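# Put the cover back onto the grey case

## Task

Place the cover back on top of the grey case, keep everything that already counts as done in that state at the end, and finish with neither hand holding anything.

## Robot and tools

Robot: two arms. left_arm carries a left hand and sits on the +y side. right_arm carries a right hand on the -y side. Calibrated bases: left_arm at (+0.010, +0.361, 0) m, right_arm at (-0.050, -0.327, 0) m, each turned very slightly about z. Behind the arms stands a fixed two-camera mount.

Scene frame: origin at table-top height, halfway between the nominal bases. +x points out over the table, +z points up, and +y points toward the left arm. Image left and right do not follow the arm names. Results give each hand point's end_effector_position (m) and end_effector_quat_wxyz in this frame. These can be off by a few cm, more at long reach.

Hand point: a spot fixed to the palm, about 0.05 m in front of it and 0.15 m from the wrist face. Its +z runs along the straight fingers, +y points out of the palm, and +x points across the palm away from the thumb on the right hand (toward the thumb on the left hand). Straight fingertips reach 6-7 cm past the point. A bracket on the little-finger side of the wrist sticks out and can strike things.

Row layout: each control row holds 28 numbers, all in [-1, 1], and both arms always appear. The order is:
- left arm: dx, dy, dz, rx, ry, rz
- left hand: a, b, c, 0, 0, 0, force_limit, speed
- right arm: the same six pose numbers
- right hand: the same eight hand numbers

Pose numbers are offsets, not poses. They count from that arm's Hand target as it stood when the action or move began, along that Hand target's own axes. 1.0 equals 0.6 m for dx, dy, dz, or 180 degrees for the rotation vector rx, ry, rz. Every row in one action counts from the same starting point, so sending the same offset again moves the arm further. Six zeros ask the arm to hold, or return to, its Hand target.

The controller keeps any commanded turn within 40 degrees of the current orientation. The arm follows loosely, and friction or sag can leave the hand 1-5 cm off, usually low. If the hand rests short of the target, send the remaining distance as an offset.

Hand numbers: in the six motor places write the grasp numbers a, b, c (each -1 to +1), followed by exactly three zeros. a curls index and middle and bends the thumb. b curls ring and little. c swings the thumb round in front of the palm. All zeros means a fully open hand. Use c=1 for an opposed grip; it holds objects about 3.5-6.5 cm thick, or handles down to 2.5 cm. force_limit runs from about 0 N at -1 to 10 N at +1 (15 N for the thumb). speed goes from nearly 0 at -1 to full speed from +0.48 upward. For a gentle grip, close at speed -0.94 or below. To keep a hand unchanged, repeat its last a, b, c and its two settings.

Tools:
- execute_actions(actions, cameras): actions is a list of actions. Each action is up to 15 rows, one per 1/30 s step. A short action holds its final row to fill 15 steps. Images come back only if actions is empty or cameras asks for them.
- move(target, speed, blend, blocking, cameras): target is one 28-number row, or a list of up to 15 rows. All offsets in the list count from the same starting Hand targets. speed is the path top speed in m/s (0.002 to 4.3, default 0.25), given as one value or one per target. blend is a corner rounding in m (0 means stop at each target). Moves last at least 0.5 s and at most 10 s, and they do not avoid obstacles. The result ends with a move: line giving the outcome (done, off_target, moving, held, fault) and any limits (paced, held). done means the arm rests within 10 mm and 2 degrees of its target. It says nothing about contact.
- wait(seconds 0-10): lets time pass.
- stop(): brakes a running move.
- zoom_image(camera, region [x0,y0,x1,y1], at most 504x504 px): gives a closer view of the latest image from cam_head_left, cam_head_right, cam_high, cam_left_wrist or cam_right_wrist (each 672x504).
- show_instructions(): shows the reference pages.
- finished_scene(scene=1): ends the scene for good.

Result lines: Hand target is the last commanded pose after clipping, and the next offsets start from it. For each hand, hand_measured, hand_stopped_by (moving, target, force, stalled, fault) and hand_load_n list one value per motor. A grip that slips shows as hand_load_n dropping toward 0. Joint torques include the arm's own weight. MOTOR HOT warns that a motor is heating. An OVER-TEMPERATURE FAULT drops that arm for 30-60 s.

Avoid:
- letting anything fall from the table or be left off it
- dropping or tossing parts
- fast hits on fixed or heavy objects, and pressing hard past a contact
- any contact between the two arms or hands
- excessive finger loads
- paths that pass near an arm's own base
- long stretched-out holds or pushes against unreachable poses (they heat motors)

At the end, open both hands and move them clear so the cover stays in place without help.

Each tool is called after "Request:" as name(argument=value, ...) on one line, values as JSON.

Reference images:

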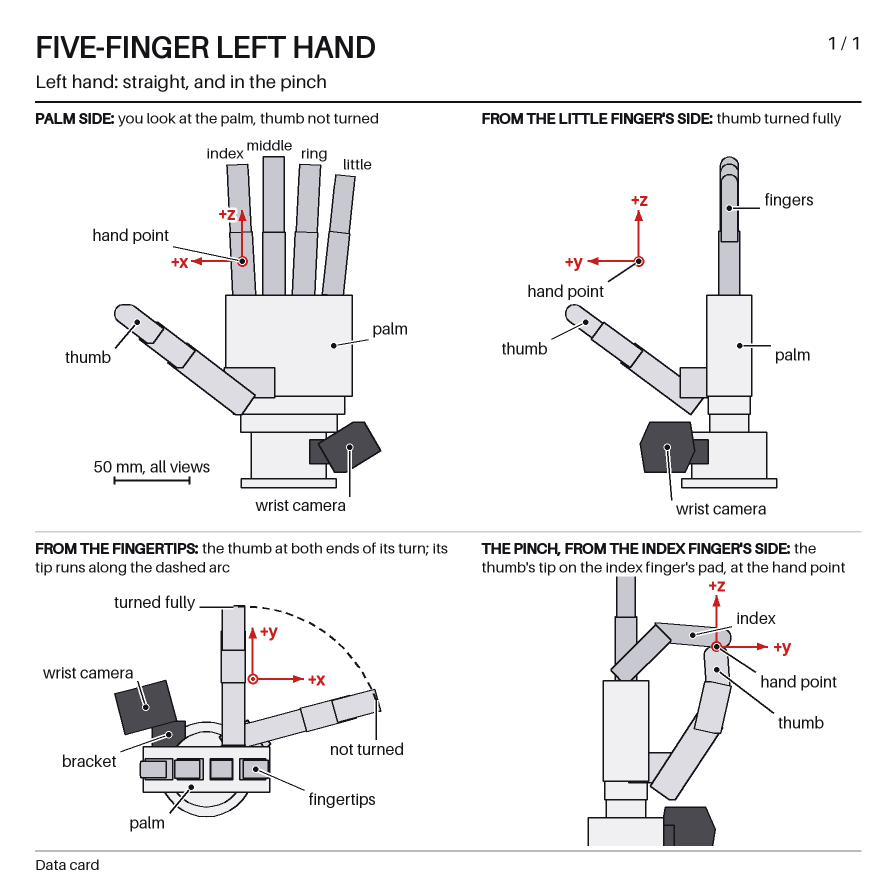

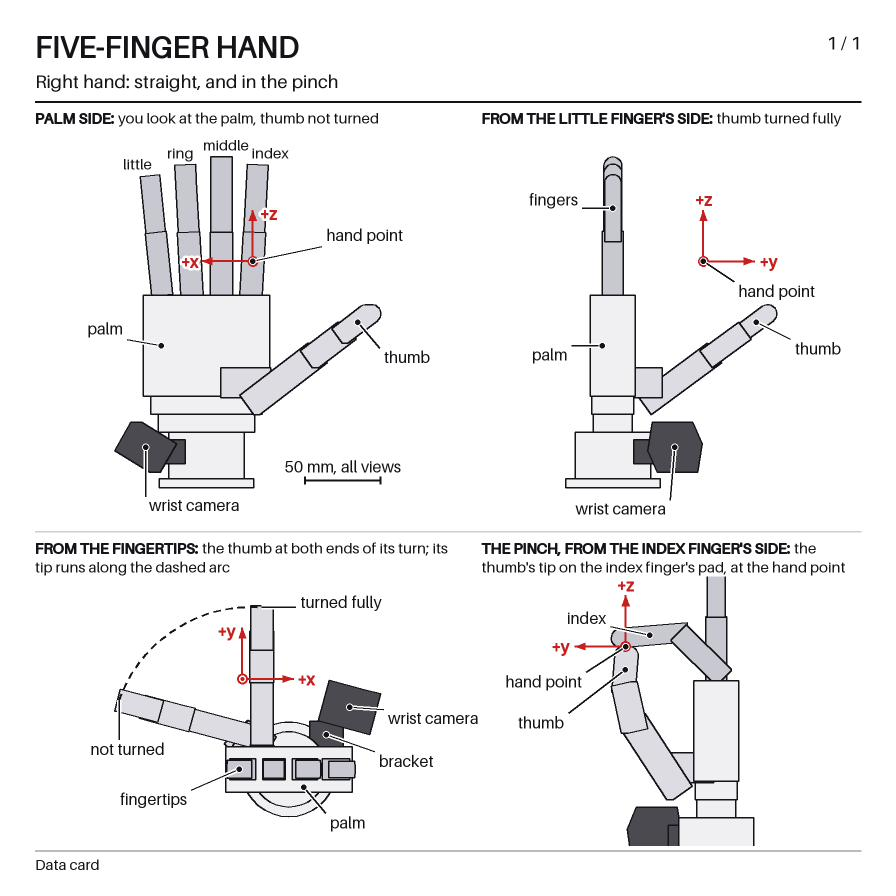

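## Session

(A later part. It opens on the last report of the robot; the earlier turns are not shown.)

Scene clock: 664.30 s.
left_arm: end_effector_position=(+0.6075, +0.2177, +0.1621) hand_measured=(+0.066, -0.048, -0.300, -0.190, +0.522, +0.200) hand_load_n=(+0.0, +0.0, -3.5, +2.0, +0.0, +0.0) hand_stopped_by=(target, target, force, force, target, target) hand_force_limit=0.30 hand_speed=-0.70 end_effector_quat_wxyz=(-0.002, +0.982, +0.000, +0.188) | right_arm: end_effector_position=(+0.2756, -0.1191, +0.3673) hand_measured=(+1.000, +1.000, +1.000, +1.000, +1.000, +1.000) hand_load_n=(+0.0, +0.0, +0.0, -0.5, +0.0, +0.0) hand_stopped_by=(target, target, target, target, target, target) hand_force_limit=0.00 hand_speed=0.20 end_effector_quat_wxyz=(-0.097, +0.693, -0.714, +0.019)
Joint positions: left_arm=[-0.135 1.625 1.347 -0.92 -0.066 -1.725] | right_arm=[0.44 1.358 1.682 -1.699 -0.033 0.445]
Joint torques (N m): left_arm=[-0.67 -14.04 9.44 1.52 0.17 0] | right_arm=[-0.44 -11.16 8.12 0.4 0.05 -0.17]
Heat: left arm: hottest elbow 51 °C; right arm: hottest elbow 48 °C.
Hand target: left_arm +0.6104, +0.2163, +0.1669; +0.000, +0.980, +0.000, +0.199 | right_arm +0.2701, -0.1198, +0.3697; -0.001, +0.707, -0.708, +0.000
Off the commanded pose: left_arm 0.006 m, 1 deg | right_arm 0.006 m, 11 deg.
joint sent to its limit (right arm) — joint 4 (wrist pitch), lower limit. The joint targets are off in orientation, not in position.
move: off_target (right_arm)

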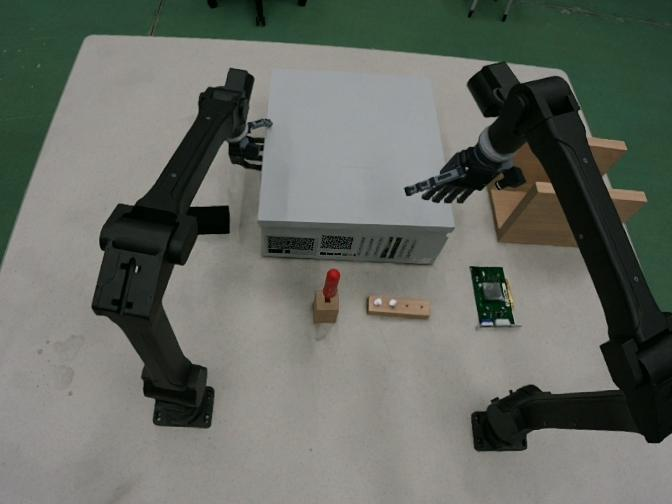

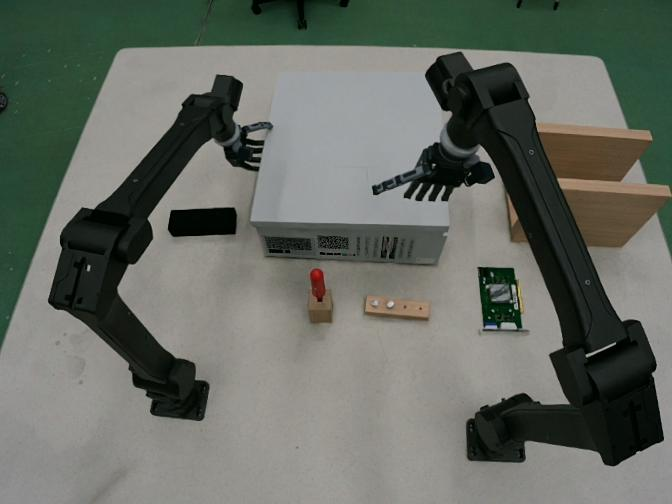

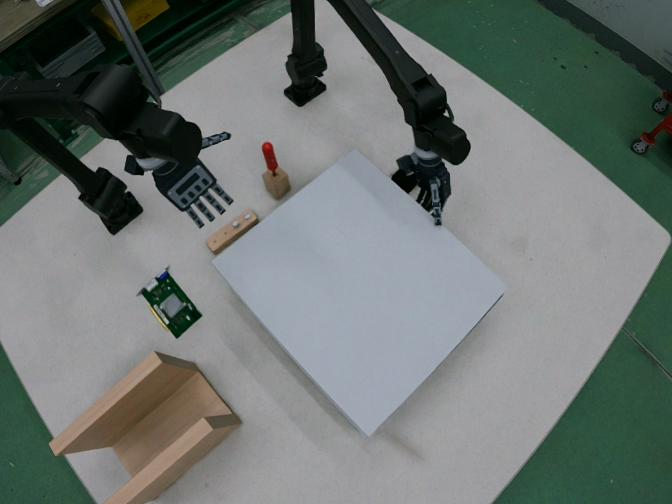

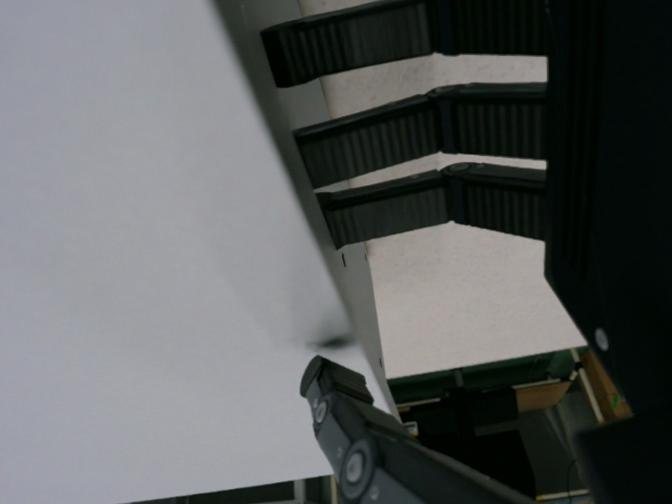

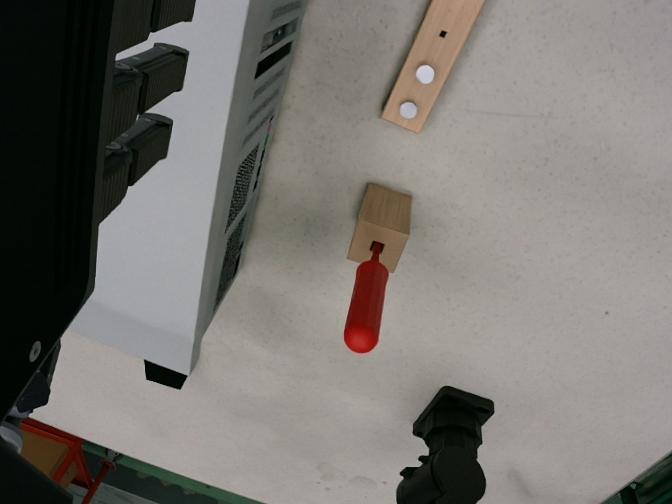

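Request:
move(target=[[0,0,0,0,0,0,0.65,0.5,0.4,0,0,0,0.3,-0.7,-0.15,-0.0083,0.0833,0,0,0,1,1,0,0,0,0,0.0,0.0],[0,0,0,0,0,0,0.65,0.5,0.4,0,0,0,0.3,-0.7,-0.15,-0.0083,0.333,0,0,0,1,1,0,0,0,0,0.0,0.0]], speed=0.12, cameras=["cam_head_left","cam_head_right","cam_high","cam_right_wrist"])

Scene clock: 670.57 s.
left_arm: end_effector_position=(+0.6075, +0.2177, +0.1621) hand_measured=(+0.066, -0.048, -0.300, -0.190, +0.522, +0.200) hand_load_n=(+0.0, +0.0, -3.0, +2.0, +0.0, +0.0) hand_stopped_by=(target, target, force, force, target, target) hand_force_limit=0.30 hand_speed=-0.70 end_effector_quat_wxyz=(-0.002, +0.982, +0.000, +0.188) | right_arm: end_effector_position=(+0.2762, -0.0345, +0.1722) hand_measured=(-0.900, -1.000, -1.000, -0.800, +0.550, +1.000) hand_load_n=(+0.0, +0.0, +0.0, +0.0, +0.0, +0.0) hand_stopped_by=(target, target, target, target, target, target) hand_force_limit=0.00 hand_speed=0.00 end_effector_quat_wxyz=(+0.001, +0.708, -0.706, -0.002)
Joint positions: left_arm=[-0.135 1.625 1.347 -0.92 -0.066 -1.725] | right_arm=[0.622 1.577 1.397 -1.394 -0.003 0.591]
Joint torques (N m): left_arm=[-0.03 -13.57 9.22 1.85 0.12 -0.01] | right_arm=[-0.15 -13.1 8.2 0.53 0.09 0.11]
Heat: left arm: hottest elbow 51 °C; right arm: hottest elbow 48 °C.
Hand target: left_arm +0.6104, +0.2163, +0.1669; +0.000, +0.980, +0.000, +0.199 | right_arm +0.2753, -0.0298, +0.1699; +0.000, +0.707, -0.707, +0.000
Off the commanded pose: left_arm 0.006 m, 1 deg | right_arm 0.005 m, 0 deg.
move: done
Images, in order (width x height): cam_head_left 672x504, cam_head_right 672x504, cam_high 672x504, cam_right_wrist 672x504.

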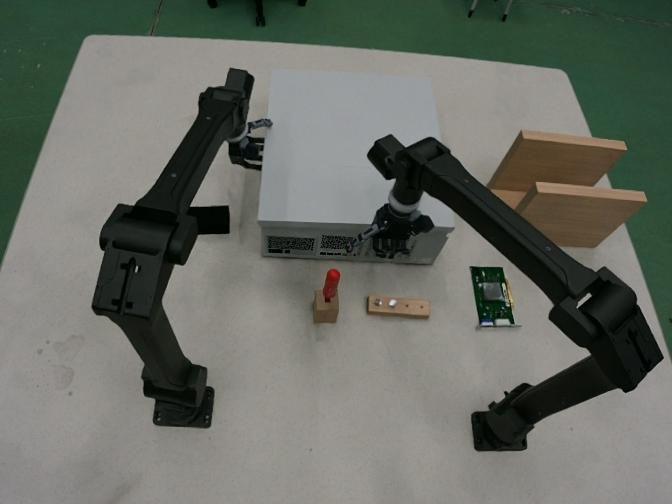

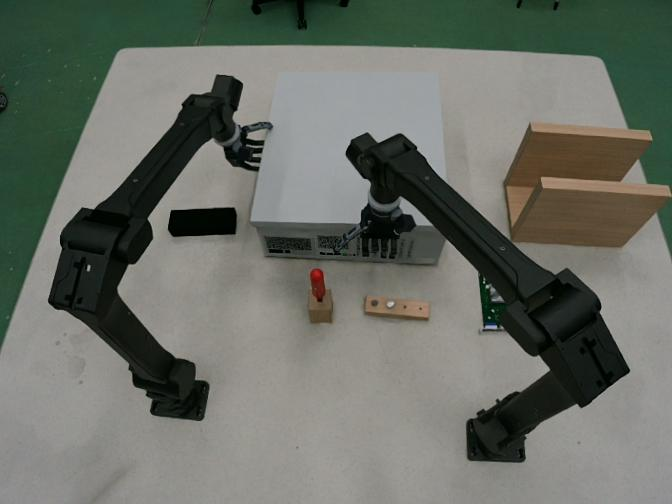

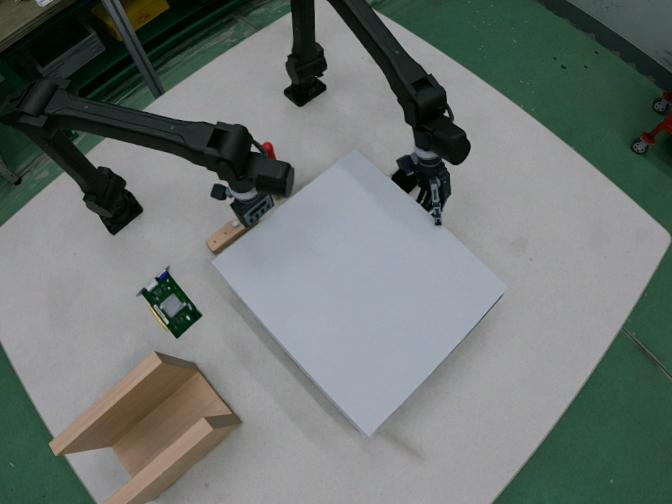

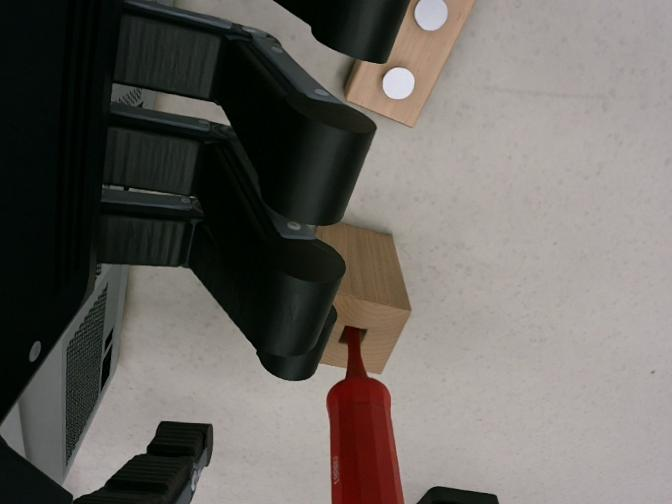

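Request:
move(target=[0,0,0,0,0,0,0.65,0.5,0.4,0,0,0,0.3,-0.7,0,-0.0133,0.0283,0,0,0,1,1,0,0,0,0,0.0,0.0], speed=0.08, cameras=["cam_head_left","cam_head_right"])

Request:
zoom_image(camera="cam_head_right", region=[250, 190, 450, 280])

Request:
zoom_image(camera="cam_head_left", region=[250, 190, 460, 280])

Scene clock: 672.07 s.
left_arm: end_effector_position=(+0.6075, +0.2177, +0.1621) hand_measured=(+0.066, -0.048, -0.300, -0.190, +0.522, +0.200) hand_load_n=(+0.0, +0.0, -3.0, +2.0, +0.0, +0.0) hand_stopped_by=(target, target, force, force, target, target) hand_force_limit=0.30 hand_speed=-0.70 end_effector_quat_wxyz=(-0.002, +0.982, +0.000, +0.188) | right_arm: end_effector_position=(+0.2820, -0.0306, +0.1566) hand_measured=(-0.900, -1.000, -1.000, -0.800, +0.550, +1.000) hand_load_n=(+0.0, +0.0, +0.0, +0.0, +0.0, +0.0) hand_stopped_by=(target, target, target, target, target, target) hand_force_limit=0.00 hand_speed=0.00 end_effector_quat_wxyz=(+0.000, +0.708, -0.706, -0.002)
Joint positions: left_arm=[-0.135 1.625 1.347 -0.92 -0.066 -1.725] | right_arm=[0.622 1.601 1.383 -1.353 -0.003 0.591]
Joint torques (N m): left_arm=[-0.5 -13.74 9.28 1.69 0.16 -0.01] | right_arm=[-0.91 -13.22 8.03 0.47 0.1 0.02]
Heat: left arm: hottest elbow 51 °C; right arm: hottest elbow 48 °C.
Hand target: left_arm +0.6104, +0.2163, +0.1669; +0.000, +0.980, +0.000, +0.199 | right_arm +0.2833, -0.0297, +0.1529; +0.000, +0.707, -0.708, +0.000
Off the commanded pose: left_arm 0.006 m, 1 deg | right_arm 0.004 m, 0 deg.
move: done
Images, in order (width x height): cam_head_left 672x504, cam_head_right 672x504.

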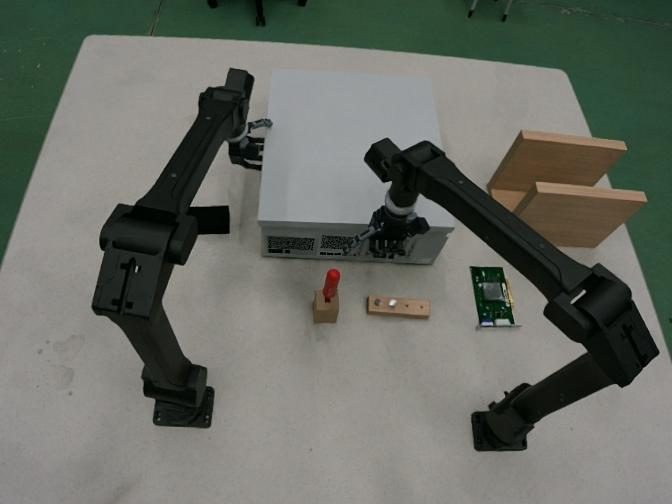

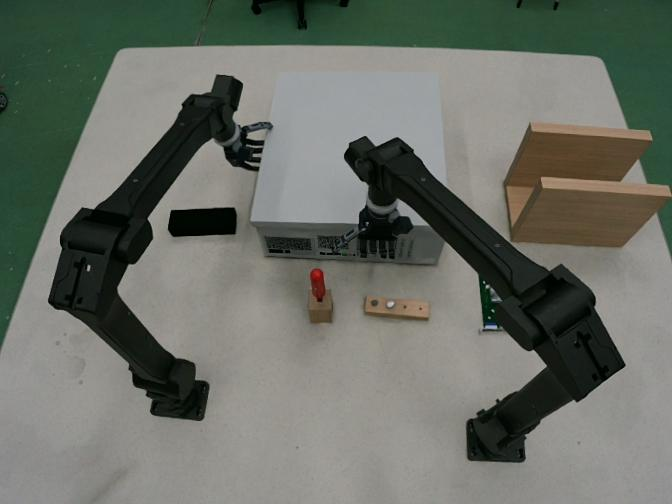

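Scaled by 2.520 from the camera's 672x504 image, which has a finer 960x720 frame.

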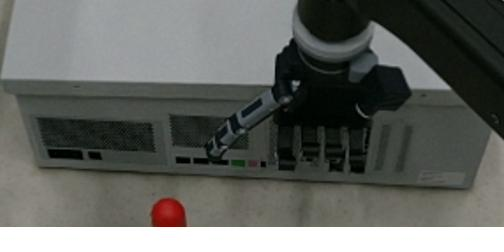

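Scaled by 2.400 from the camera's 672x504 image, which has a finer 960x720 frame.

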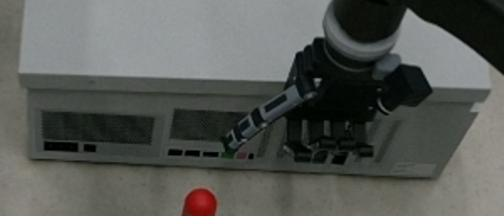

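Request:
move(target=[0,0,0,0,0,0,0.65,0.5,0.4,0,0,0,0.3,-0.7,0,-0.0333,0,0,0,0,1,1,0,0,0,0,0.0,0.0], speed=0.03, cameras=["cam_high"])

Request:
zoom_image(camera="cam_high", region=[420, 260, 520, 360])

Request:
zoom_image(camera="cam_high", region=[320, 350, 420, 450])

Scene clock: 673.57 s.
left_arm: end_effector_position=(+0.6075, +0.2177, +0.1621) hand_measured=(+0.066, -0.048, -0.300, -0.190, +0.522, +0.200) hand_load_n=(+0.0, +0.0, -3.5, +2.5, +0.0, +0.0) hand_stopped_by=(target, target, force, force, target, target) hand_force_limit=0.30 hand_speed=-0.70 end_effector_quat_wxyz=(-0.002, +0.982, +0.000, +0.188) | right_arm: end_effector_position=(+0.2829, -0.0310, +0.1429) hand_measured=(-0.900, -1.000, -1.000, -0.800, +0.550, +1.000) hand_load_n=(+0.0, +0.0, +0.0, +0.0, +0.0, +0.0) hand_stopped_by=(target, target, target, target, target, target) hand_force_limit=0.00 hand_speed=0.00 end_effector_quat_wxyz=(+0.016, +0.707, -0.707, -0.005)
Joint positions: left_arm=[-0.135 1.625 1.347 -0.92 -0.066 -1.725] | right_arm=[0.62 1.633 1.383 -1.354 -0.003 0.591]
Joint torques (N m): left_arm=[-0.85 -13.39 9.39 1.81 0.16 -0.01] | right_arm=[-2.43 -13.04 11.79 0.08 0.12 -0.19]
Heat: left arm: hottest elbow 51 °C; right arm: hottest elbow 48 °C.
Hand target: left_arm +0.6104, +0.2163, +0.1669; +0.000, +0.980, +0.000, +0.199 | right_arm +0.3032, -0.0296, +0.1529; -0.001, +0.707, -0.707, +0.000
Off the commanded pose: left_arm 0.006 m, 1 deg | right_arm 0.023 m, 2 deg.
move: off_target (right_arm)
Images, in order (width x height): cam_high 672x504.

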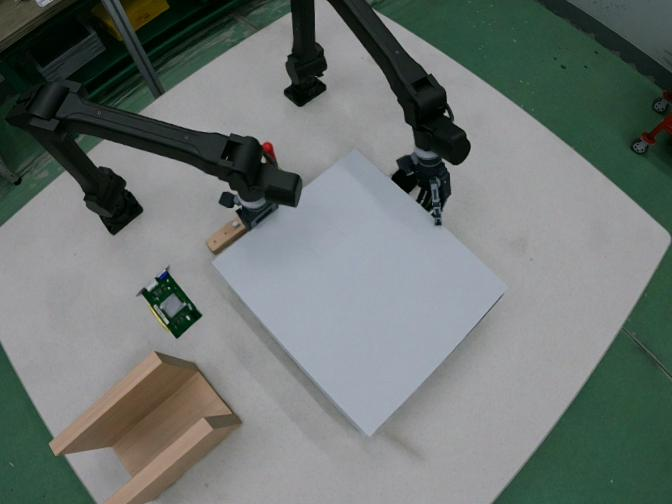

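Scaled by 5.040 from the camera's 672x504 image, which has a finer 960x720 frame.

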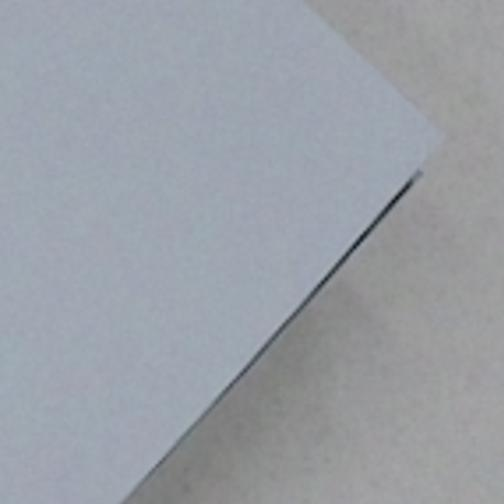

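Scaled by 5.040 from the camera's 672x504 image, which has a finer 960x720 frame.

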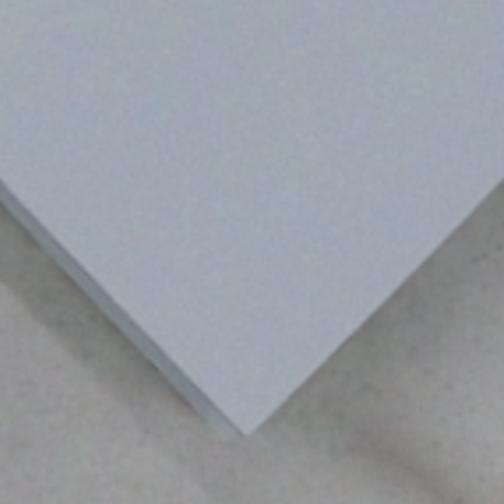

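Request:
move(target=[0,0,0,0,0,0,0.65,0.5,0.4,0,0,0,0.3,-0.7,0,-0.0083,-0.0217,0,0,0,1,1,0,0,0,0,0.0,0.0], speed=0.03, cameras=["cam_head_left"])

Request:
zoom_image(camera="cam_head_left", region=[340, 180, 460, 270])

Scene clock: 674.93 s.
left_arm: end_effector_position=(+0.6075, +0.2177, +0.1621) hand_measured=(+0.066, -0.048, -0.300, -0.190, +0.522, +0.200) hand_load_n=(+0.0, +0.0, -3.5, +2.5, +0.0, +0.0) hand_stopped_by=(target, target, force, force, target, target) hand_force_limit=0.30 hand_speed=-0.70 end_effector_quat_wxyz=(-0.002, +0.982, +0.000, +0.188) | right_arm: end_effector_position=(+0.2826, -0.0359, +0.1469) hand_measured=(-0.900, -1.000, -1.000, -0.800, +0.550, +1.000) hand_load_n=(+0.0, +0.0, +0.5, +0.0, +0.0, +0.0) hand_stopped_by=(target, target, target, target, target, target) hand_force_limit=0.00 hand_speed=0.00 end_effector_quat_wxyz=(+0.028, +0.705, -0.709, -0.007)
Joint positions: left_arm=[-0.135 1.625 1.347 -0.92 -0.066 -1.725] | right_arm=[0.611 1.639 1.398 -1.387 -0.003 0.59]
Joint torques (N m): left_arm=[-0.85 -13.39 9.33 1.52 0.21 0] | right_arm=[-2.14 -13.33 13.53 -0.03 0.13 -0.24]
Heat: left arm: hottest elbow 51 °C; right arm: hottest elbow 48 °C.
Hand target: left_arm +0.6104, +0.2163, +0.1669; +0.000, +0.980, +0.000, +0.199 | right_arm +0.3082, -0.0298, +0.1659; +0.000, +0.707, -0.707, +0.000
Off the commanded pose: left_arm 0.006 m, 1 deg | right_arm 0.033 m, 3 deg.
move: off_target (right_arm)
Images, in order (width x height): cam_head_left 672x504.

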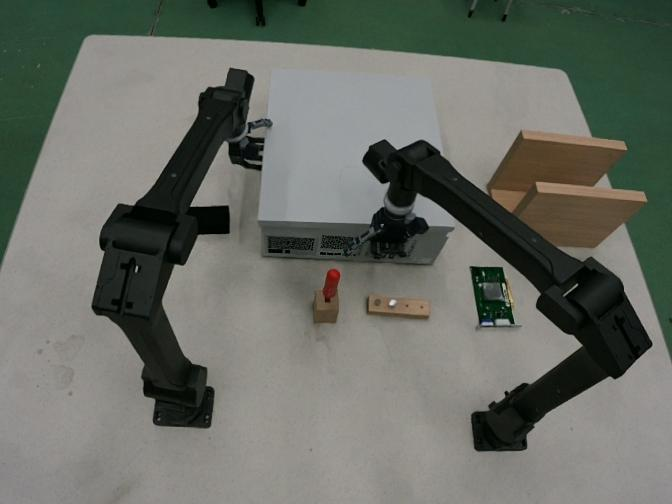

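Scaled by 4.200 from the camera's 672x504 image, which has a finer 960x720 frame.

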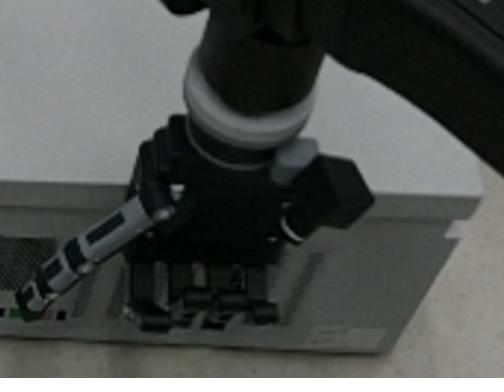

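Request:
execute_actions(actions=[])

Request:
zoom_image(camera="cam_high", region=[420, 260, 520, 360])

Request:
zoom_image(camera="cam_high", region=[200, 130, 340, 270])

Scene clock: 675.57 s.
left_arm: end_effector_position=(+0.6075, +0.2177, +0.1621) hand_measured=(+0.066, -0.048, -0.300, -0.190, +0.522, +0.200) hand_load_n=(+0.0, +0.5, -3.5, +2.5, +0.0, -0.5) hand_stopped_by=(target, target, force, force, target, target) hand_force_limit=0.30 hand_speed=-0.70 end_effector_quat_wxyz=(-0.002, +0.982, +0.000, +0.188) | right_arm: end_effector_position=(+0.2827, -0.0358, +0.1470) hand_measured=(-0.900, -1.000, -1.000, -0.800, +0.550, +1.000) hand_load_n=(+0.5, +0.0, +0.0, +0.0, +0.0, +0.0) hand_stopped_by=(target, target, target, target, target, target) hand_force_limit=0.00 hand_speed=0.00 end_effector_quat_wxyz=(+0.028, +0.705, -0.709, -0.007)
Joint positions: left_arm=[-0.135 1.625 1.347 -0.92 -0.066 -1.725] | right_arm=[0.611 1.639 1.398 -1.387 -0.003 0.59]
Joint velocities: within noise
Joint torques (N m): left_arm=[-0.62 -14.04 9.22 1.66 0.2 -0.01] | right_arm=[-2.14 -13.33 13.52 -0.08 0.13 -0.24]
Heat: left arm: hottest elbow 51 °C; right arm: hottest elbow 48 °C.
Hand target: left_arm +0.6104, +0.2163, +0.1669; +0.000, +0.980, +0.000, +0.199 | right_arm +0.3084, -0.0297, +0.1661; -0.001, +0.707, -0.707, +0.000
Off the commanded pose: left_arm 0.006 m, 1 deg | right_arm 0.032 m, 3 deg.

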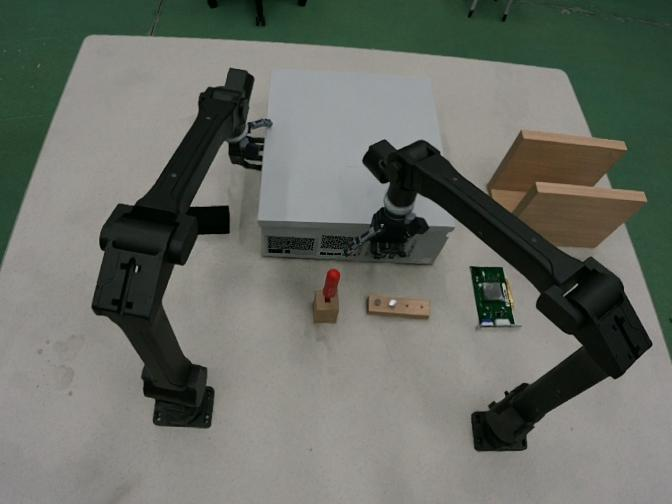

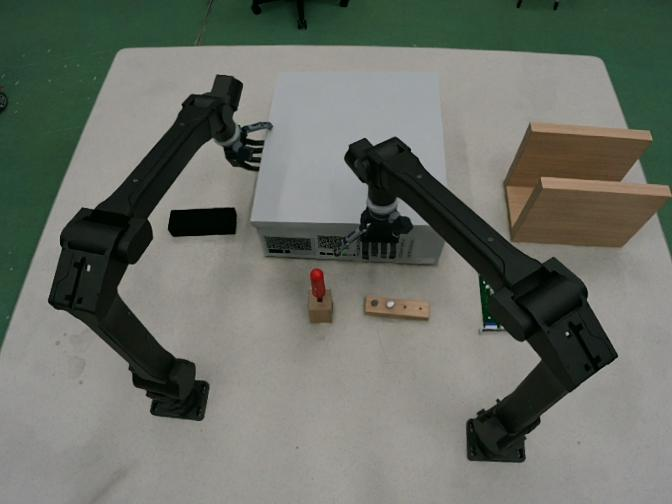

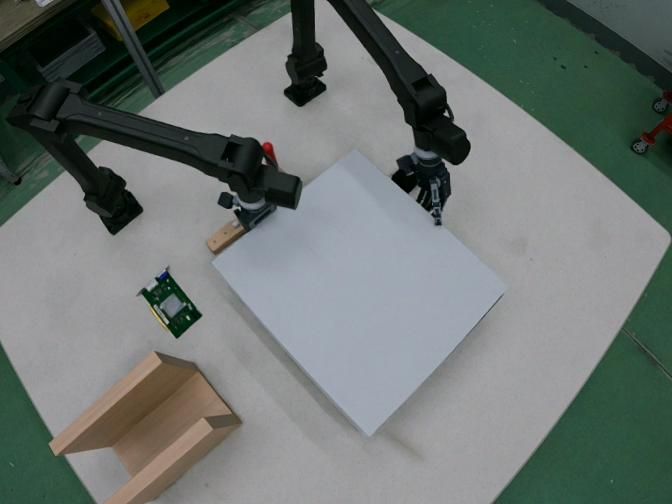

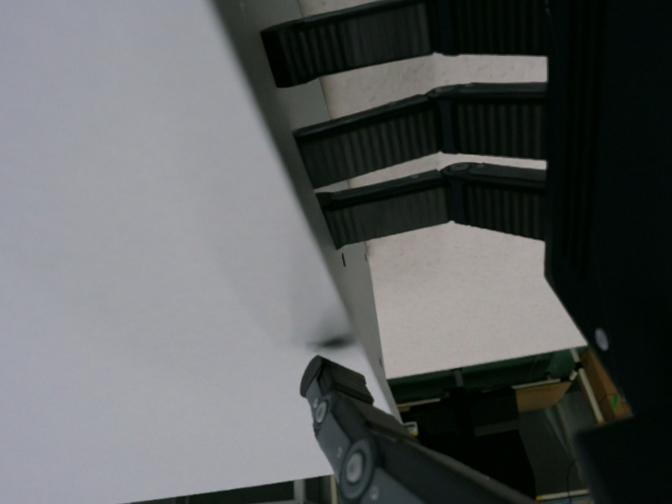

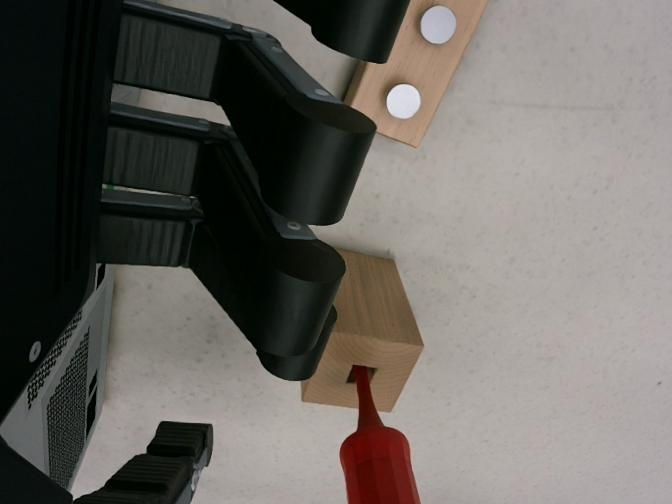

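Scaled by 5.040 from the camera's 672x504 image, which has a finer 960x720 frame.

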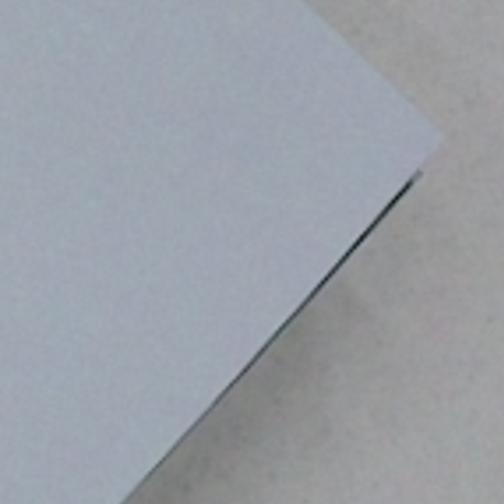

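Scaled by 3.600 from the camera's 672x504 image, which has a finer 960x720 frame.

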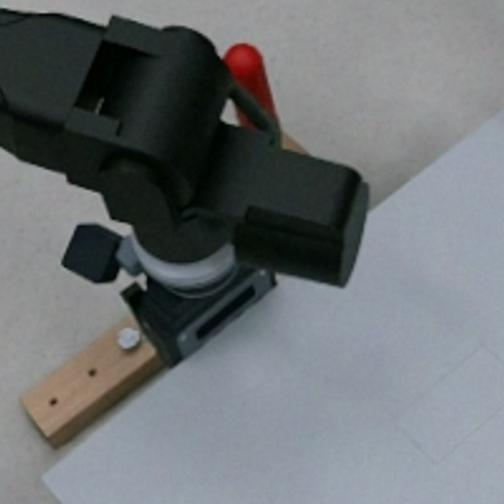

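Request:
move(target=[0,0,0,0,0,0,0.65,0.5,0.4,0,0,0,0.3,-0.7,0,-0.025,0,0,0,0,1,1,0,0,0,0,0.0,0.0], speed=0.03, cameras=["cam_high"])

Request:
zoom_image(camera="cam_high", region=[420, 260, 520, 360])

Scene clock: 676.90 s.
left_arm: end_effector_position=(+0.6075, +0.2177, +0.1621) hand_measured=(+0.066, -0.048, -0.300, -0.190, +0.522, +0.200) hand_load_n=(+0.0, +0.0, -3.5, +2.5, +0.0, +0.0) hand_stopped_by=(target, target, force, force, target, target) hand_force_limit=0.30 hand_speed=-0.70 end_effector_quat_wxyz=(-0.002, +0.982, +0.000, +0.188) | right_arm: end_effector_position=(+0.2827, -0.0365, +0.1479) hand_measured=(-0.900, -1.000, -1.000, -0.800, +0.550, +1.000) hand_load_n=(+0.0, +0.0, +0.0, +0.0, +0.0, +0.0) hand_stopped_by=(target, target, target, target, target, target) hand_force_limit=0.00 hand_speed=0.00 end_effector_quat_wxyz=(+0.041, +0.704, -0.709, -0.011)
Joint positions: left_arm=[-0.135 1.625 1.347 -0.92 -0.066 -1.725] | right_arm=[0.61 1.657 1.419 -1.419 -0.004 0.59]
Joint torques (N m): left_arm=[-0.09 -14.04 9.17 1.36 0.2 0.01] | right_arm=[-3.19 -12.63 14.76 0.81 0.27 -0.37]
Heat: left arm: hottest elbow 51 °C; right arm: hottest elbow 48 °C.
Hand target: left_arm +0.6104, +0.2164, +0.1669; +0.000, +0.980, +0.000, +0.199 | right_arm +0.3232, -0.0297, +0.1660; +0.000, +0.707, -0.707, +0.000
Off the commanded pose: left_arm 0.006 m, 1 deg | right_arm 0.045 m, 5 deg.
move: off_target (right_arm)
Images, in order (width x height): cam_high 672x504.

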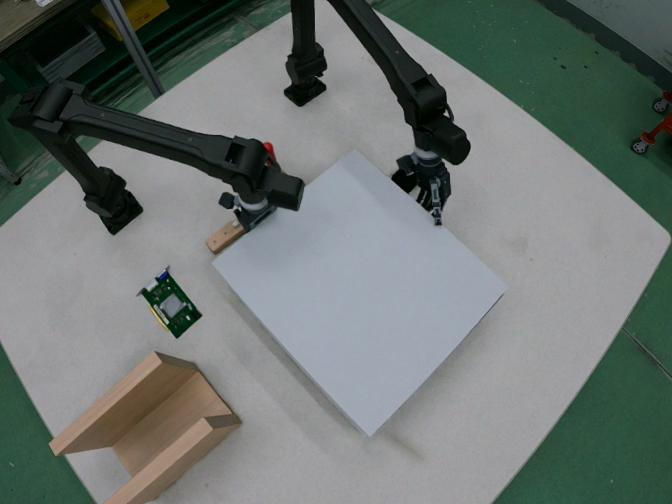

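Scaled by 5.040 from the camera's 672x504 image, which has a finer 960x720 frame.

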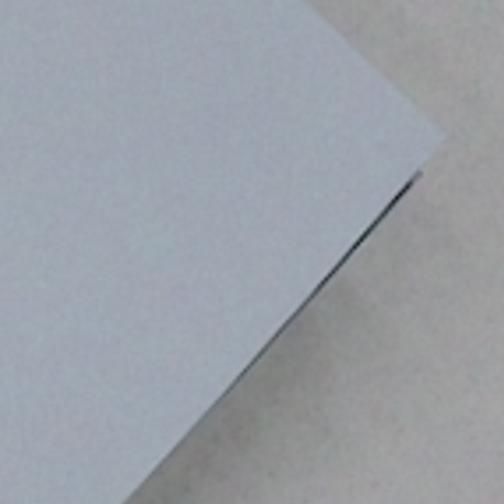

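Request:
move(target=[0.0767,0,0.0325,0,0,0,0.65,0.5,0.4,0,0,0,0.3,-0.7,0,0.058,0,0,0,0,1,1,0,0,0,0,0.0,0.0], speed=0.05, cameras=["cam_high","cam_left_wrist"])

Request:
zoom_image(camera="cam_high", region=[420, 260, 520, 360])

Scene clock: 681.83 s.
left_arm: end_effector_position=(+0.6389, +0.2153, +0.1624) hand_measured=(+0.066, -0.048, -0.300, -0.190, +0.522, +0.200) hand_load_n=(+0.0, +0.0, -5.5, +1.5, +0.0, +0.0) hand_stopped_by=(target, target, force, force, target, target) hand_force_limit=0.30 hand_speed=-0.70 end_effector_quat_wxyz=(-0.001, +0.982, -0.007, +0.190) | right_arm: end_effector_position=(+0.2857, -0.0339, +0.1613) hand_measured=(-0.900, -1.000, -1.000, -0.800, +0.550, +1.000) hand_load_n=(+0.5, +0.0, +0.0, +0.0, +0.0, +0.0) hand_stopped_by=(target, target, target, target, target, target) hand_force_limit=0.00 hand_speed=0.00 end_effector_quat_wxyz=(+0.016, +0.705, -0.709, -0.005)
Joint positions: left_arm=[-0.127 1.703 1.446 -0.935 -0.058 -1.703] | right_arm=[0.611 1.623 1.419 -1.4 -0.004 0.59]
Joint torques (N m): left_arm=[0.32 -11.81 14.01 1.11 0.08 -0.05] | right_arm=[-0.5 -14.97 8.31 0.9 0.13 -0.03]
Heat: left arm: hottest elbow 51 °C; right arm: hottest elbow 49 °C.
Hand target: left_arm +0.6604, +0.2166, +0.1668; +0.000, +0.980, +0.000, +0.199 | right_arm +0.2884, -0.0297, +0.1660; +0.000, +0.707, -0.707, +0.000
Off the commanded pose: left_arm 0.022 m, 1 deg | right_arm 0.007 m, 2 deg.
move: off_target (left_arm)
Images, in order (width x height): cam_high 672x504, cam_left_wrist 672x504.

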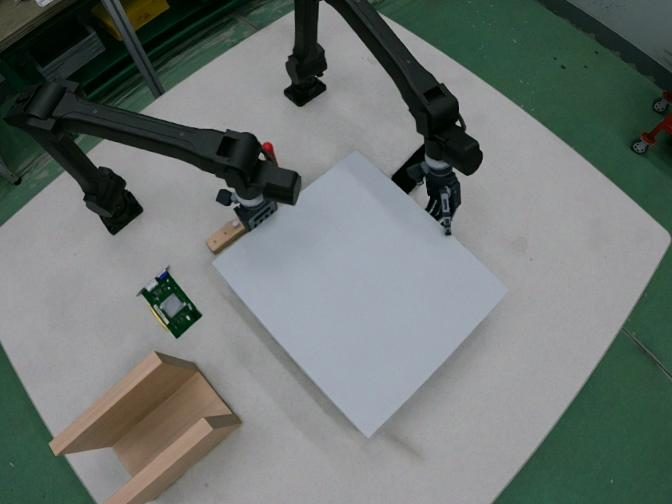

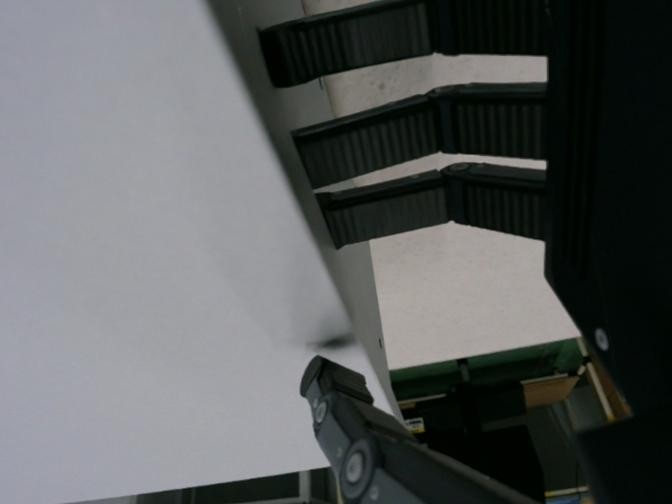

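Scaled by 5.040 from the camera's 672x504 image, which has a finer 960x720 frame.

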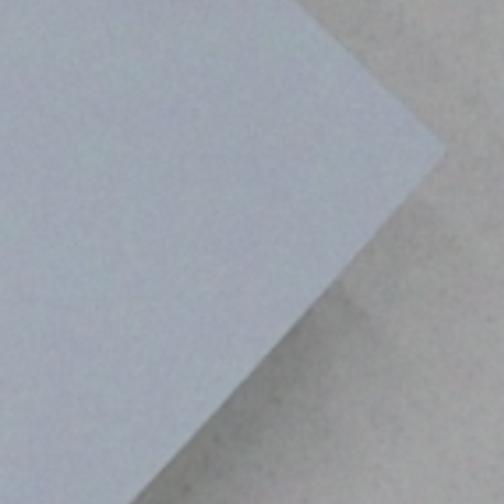

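Request:
zoom_image(camera="cam_high", region=[320, 350, 420, 450])

Request:
zoom_image(camera="cam_high", region=[310, 110, 410, 210])

Request:
zoom_image(camera="cam_high", region=[170, 220, 270, 320])

Scaled by 5.040 from the camera's 672x504 image, which has a finer 960x720 frame.

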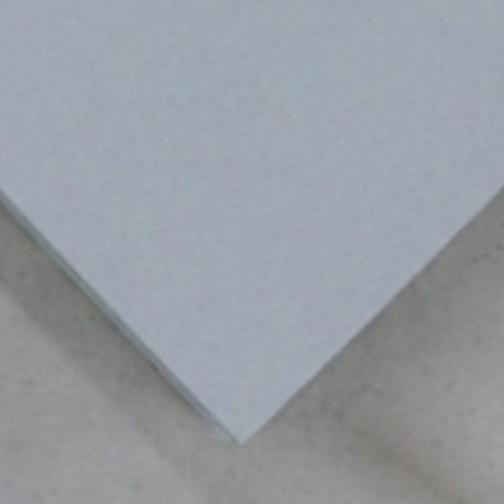

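Scaled by 5.040 from the camera's 672x504 image, which has a finer 960x720 frame.

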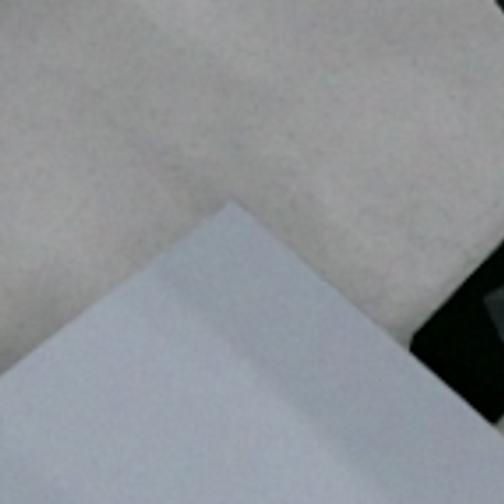

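Scaled by 5.040 from the camera's 672x504 image, which has a finer 960x720 frame.

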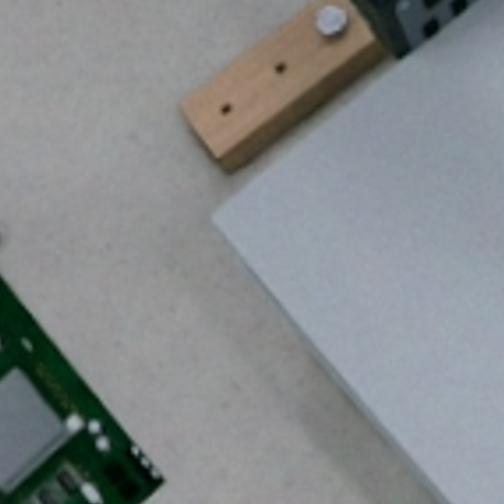

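Request:
move(target=[0.0154,0,0.0065,0,0,0,0.65,0.5,0.4,0,0,0,0.3,-0.7,0,-0.0333,0,0,0,0,1,1,0,0,0,0,0.0,0.0], speed=0.03, cameras=["cam_high","cam_left_wrist"])

Request:
zoom_image(camera="cam_high", region=[420, 260, 520, 360])

Request:
zoom_image(camera="cam_high", region=[310, 110, 410, 210])

Request:
zoom_image(camera="cam_high", region=[320, 350, 420, 450])

Scene clock: 683.97 s.
left_arm: end_effector_position=(+0.6490, +0.2149, +0.1626) hand_measured=(+0.066, -0.048, -0.300, -0.190, +0.522, +0.200) hand_load_n=(+0.0, +0.5, -5.5, +2.0, +0.0, +0.0) hand_stopped_by=(target, target, force, force, target, target) hand_force_limit=0.30 hand_speed=-0.70 end_effector_quat_wxyz=(-0.001, +0.982, -0.008, +0.190) | right_arm: end_effector_position=(+0.2855, -0.0339, +0.1575) hand_measured=(-0.900, -1.000, -1.000, -0.800, +0.550, +1.000) hand_load_n=(+0.0, +0.0, +0.0, +0.0, +0.0, +0.0) hand_stopped_by=(target, target, target, target, target, target) hand_force_limit=0.00 hand_speed=0.00 end_effector_quat_wxyz=(+0.021, +0.705, -0.709, -0.007)
Joint positions: left_arm=[-0.124 1.728 1.48 -0.945 -0.057 -1.7] | right_arm=[0.611 1.632 1.419 -1.402 -0.005 0.59]
Joint torques (N m): left_arm=[0.44 -11.87 13.96 0.84 0.11 -0.11] | right_arm=[-2.14 -12.63 12.15 0.57 0.21 -0.23]
Heat: left arm: hottest elbow 51 °C; right arm: hottest elbow 49 °C.
Hand target: left_arm +0.6704, +0.2165, +0.1668; +0.000, +0.980, +0.000, +0.199 | right_arm +0.3084, -0.0297, +0.1660; -0.001, +0.707, -0.707, +0.000
Off the commanded pose: left_arm 0.022 m, 1 deg | right_arm 0.025 m, 3 deg.
move: off_target (left_arm, right_arm)
Images, in order (width x height): cam_high 672x504, cam_left_wrist 672x504.

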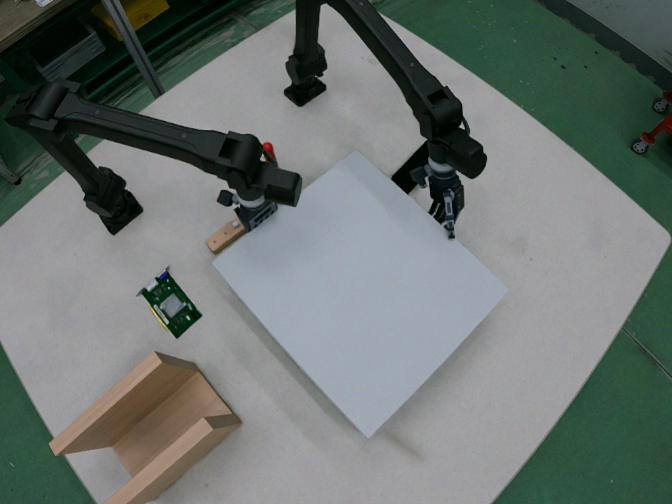

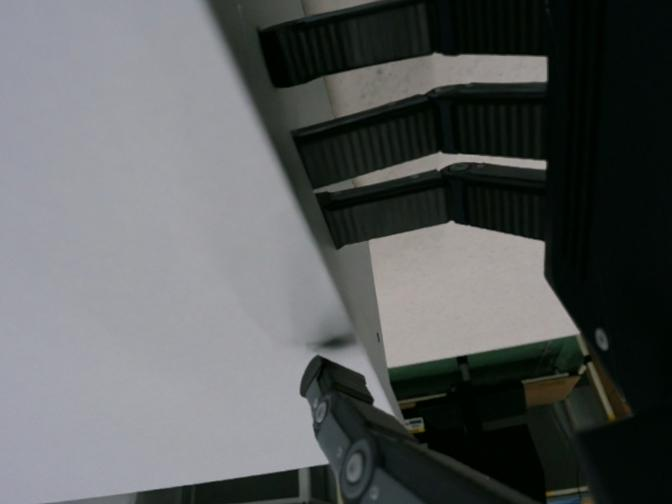

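Scaled by 5.040 from the camera's 672x504 image, which has a finer 960x720 frame.

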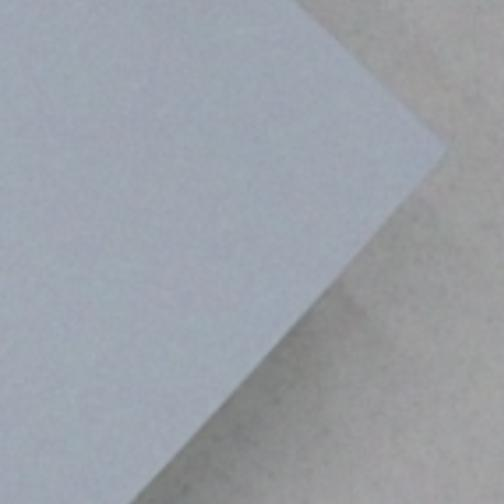

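Scaled by 5.040 from the camera's 672x504 image, which has a finer 960x720 frame.

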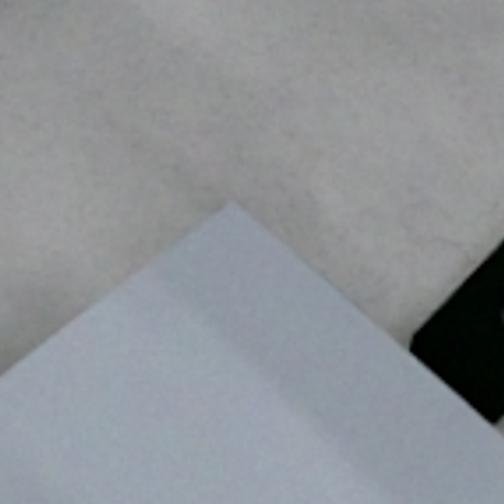

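Scaled by 5.040 from the camera's 672x504 image, which has a finer 960x720 frame.

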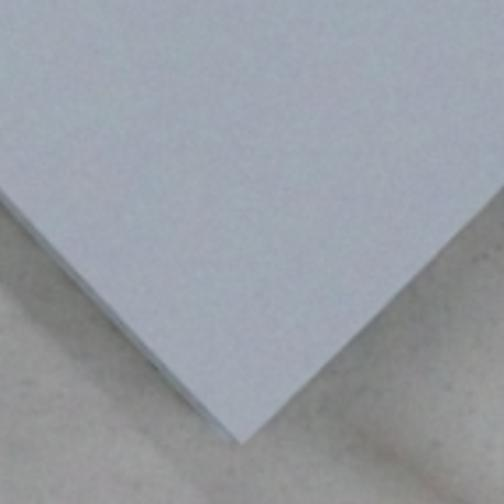

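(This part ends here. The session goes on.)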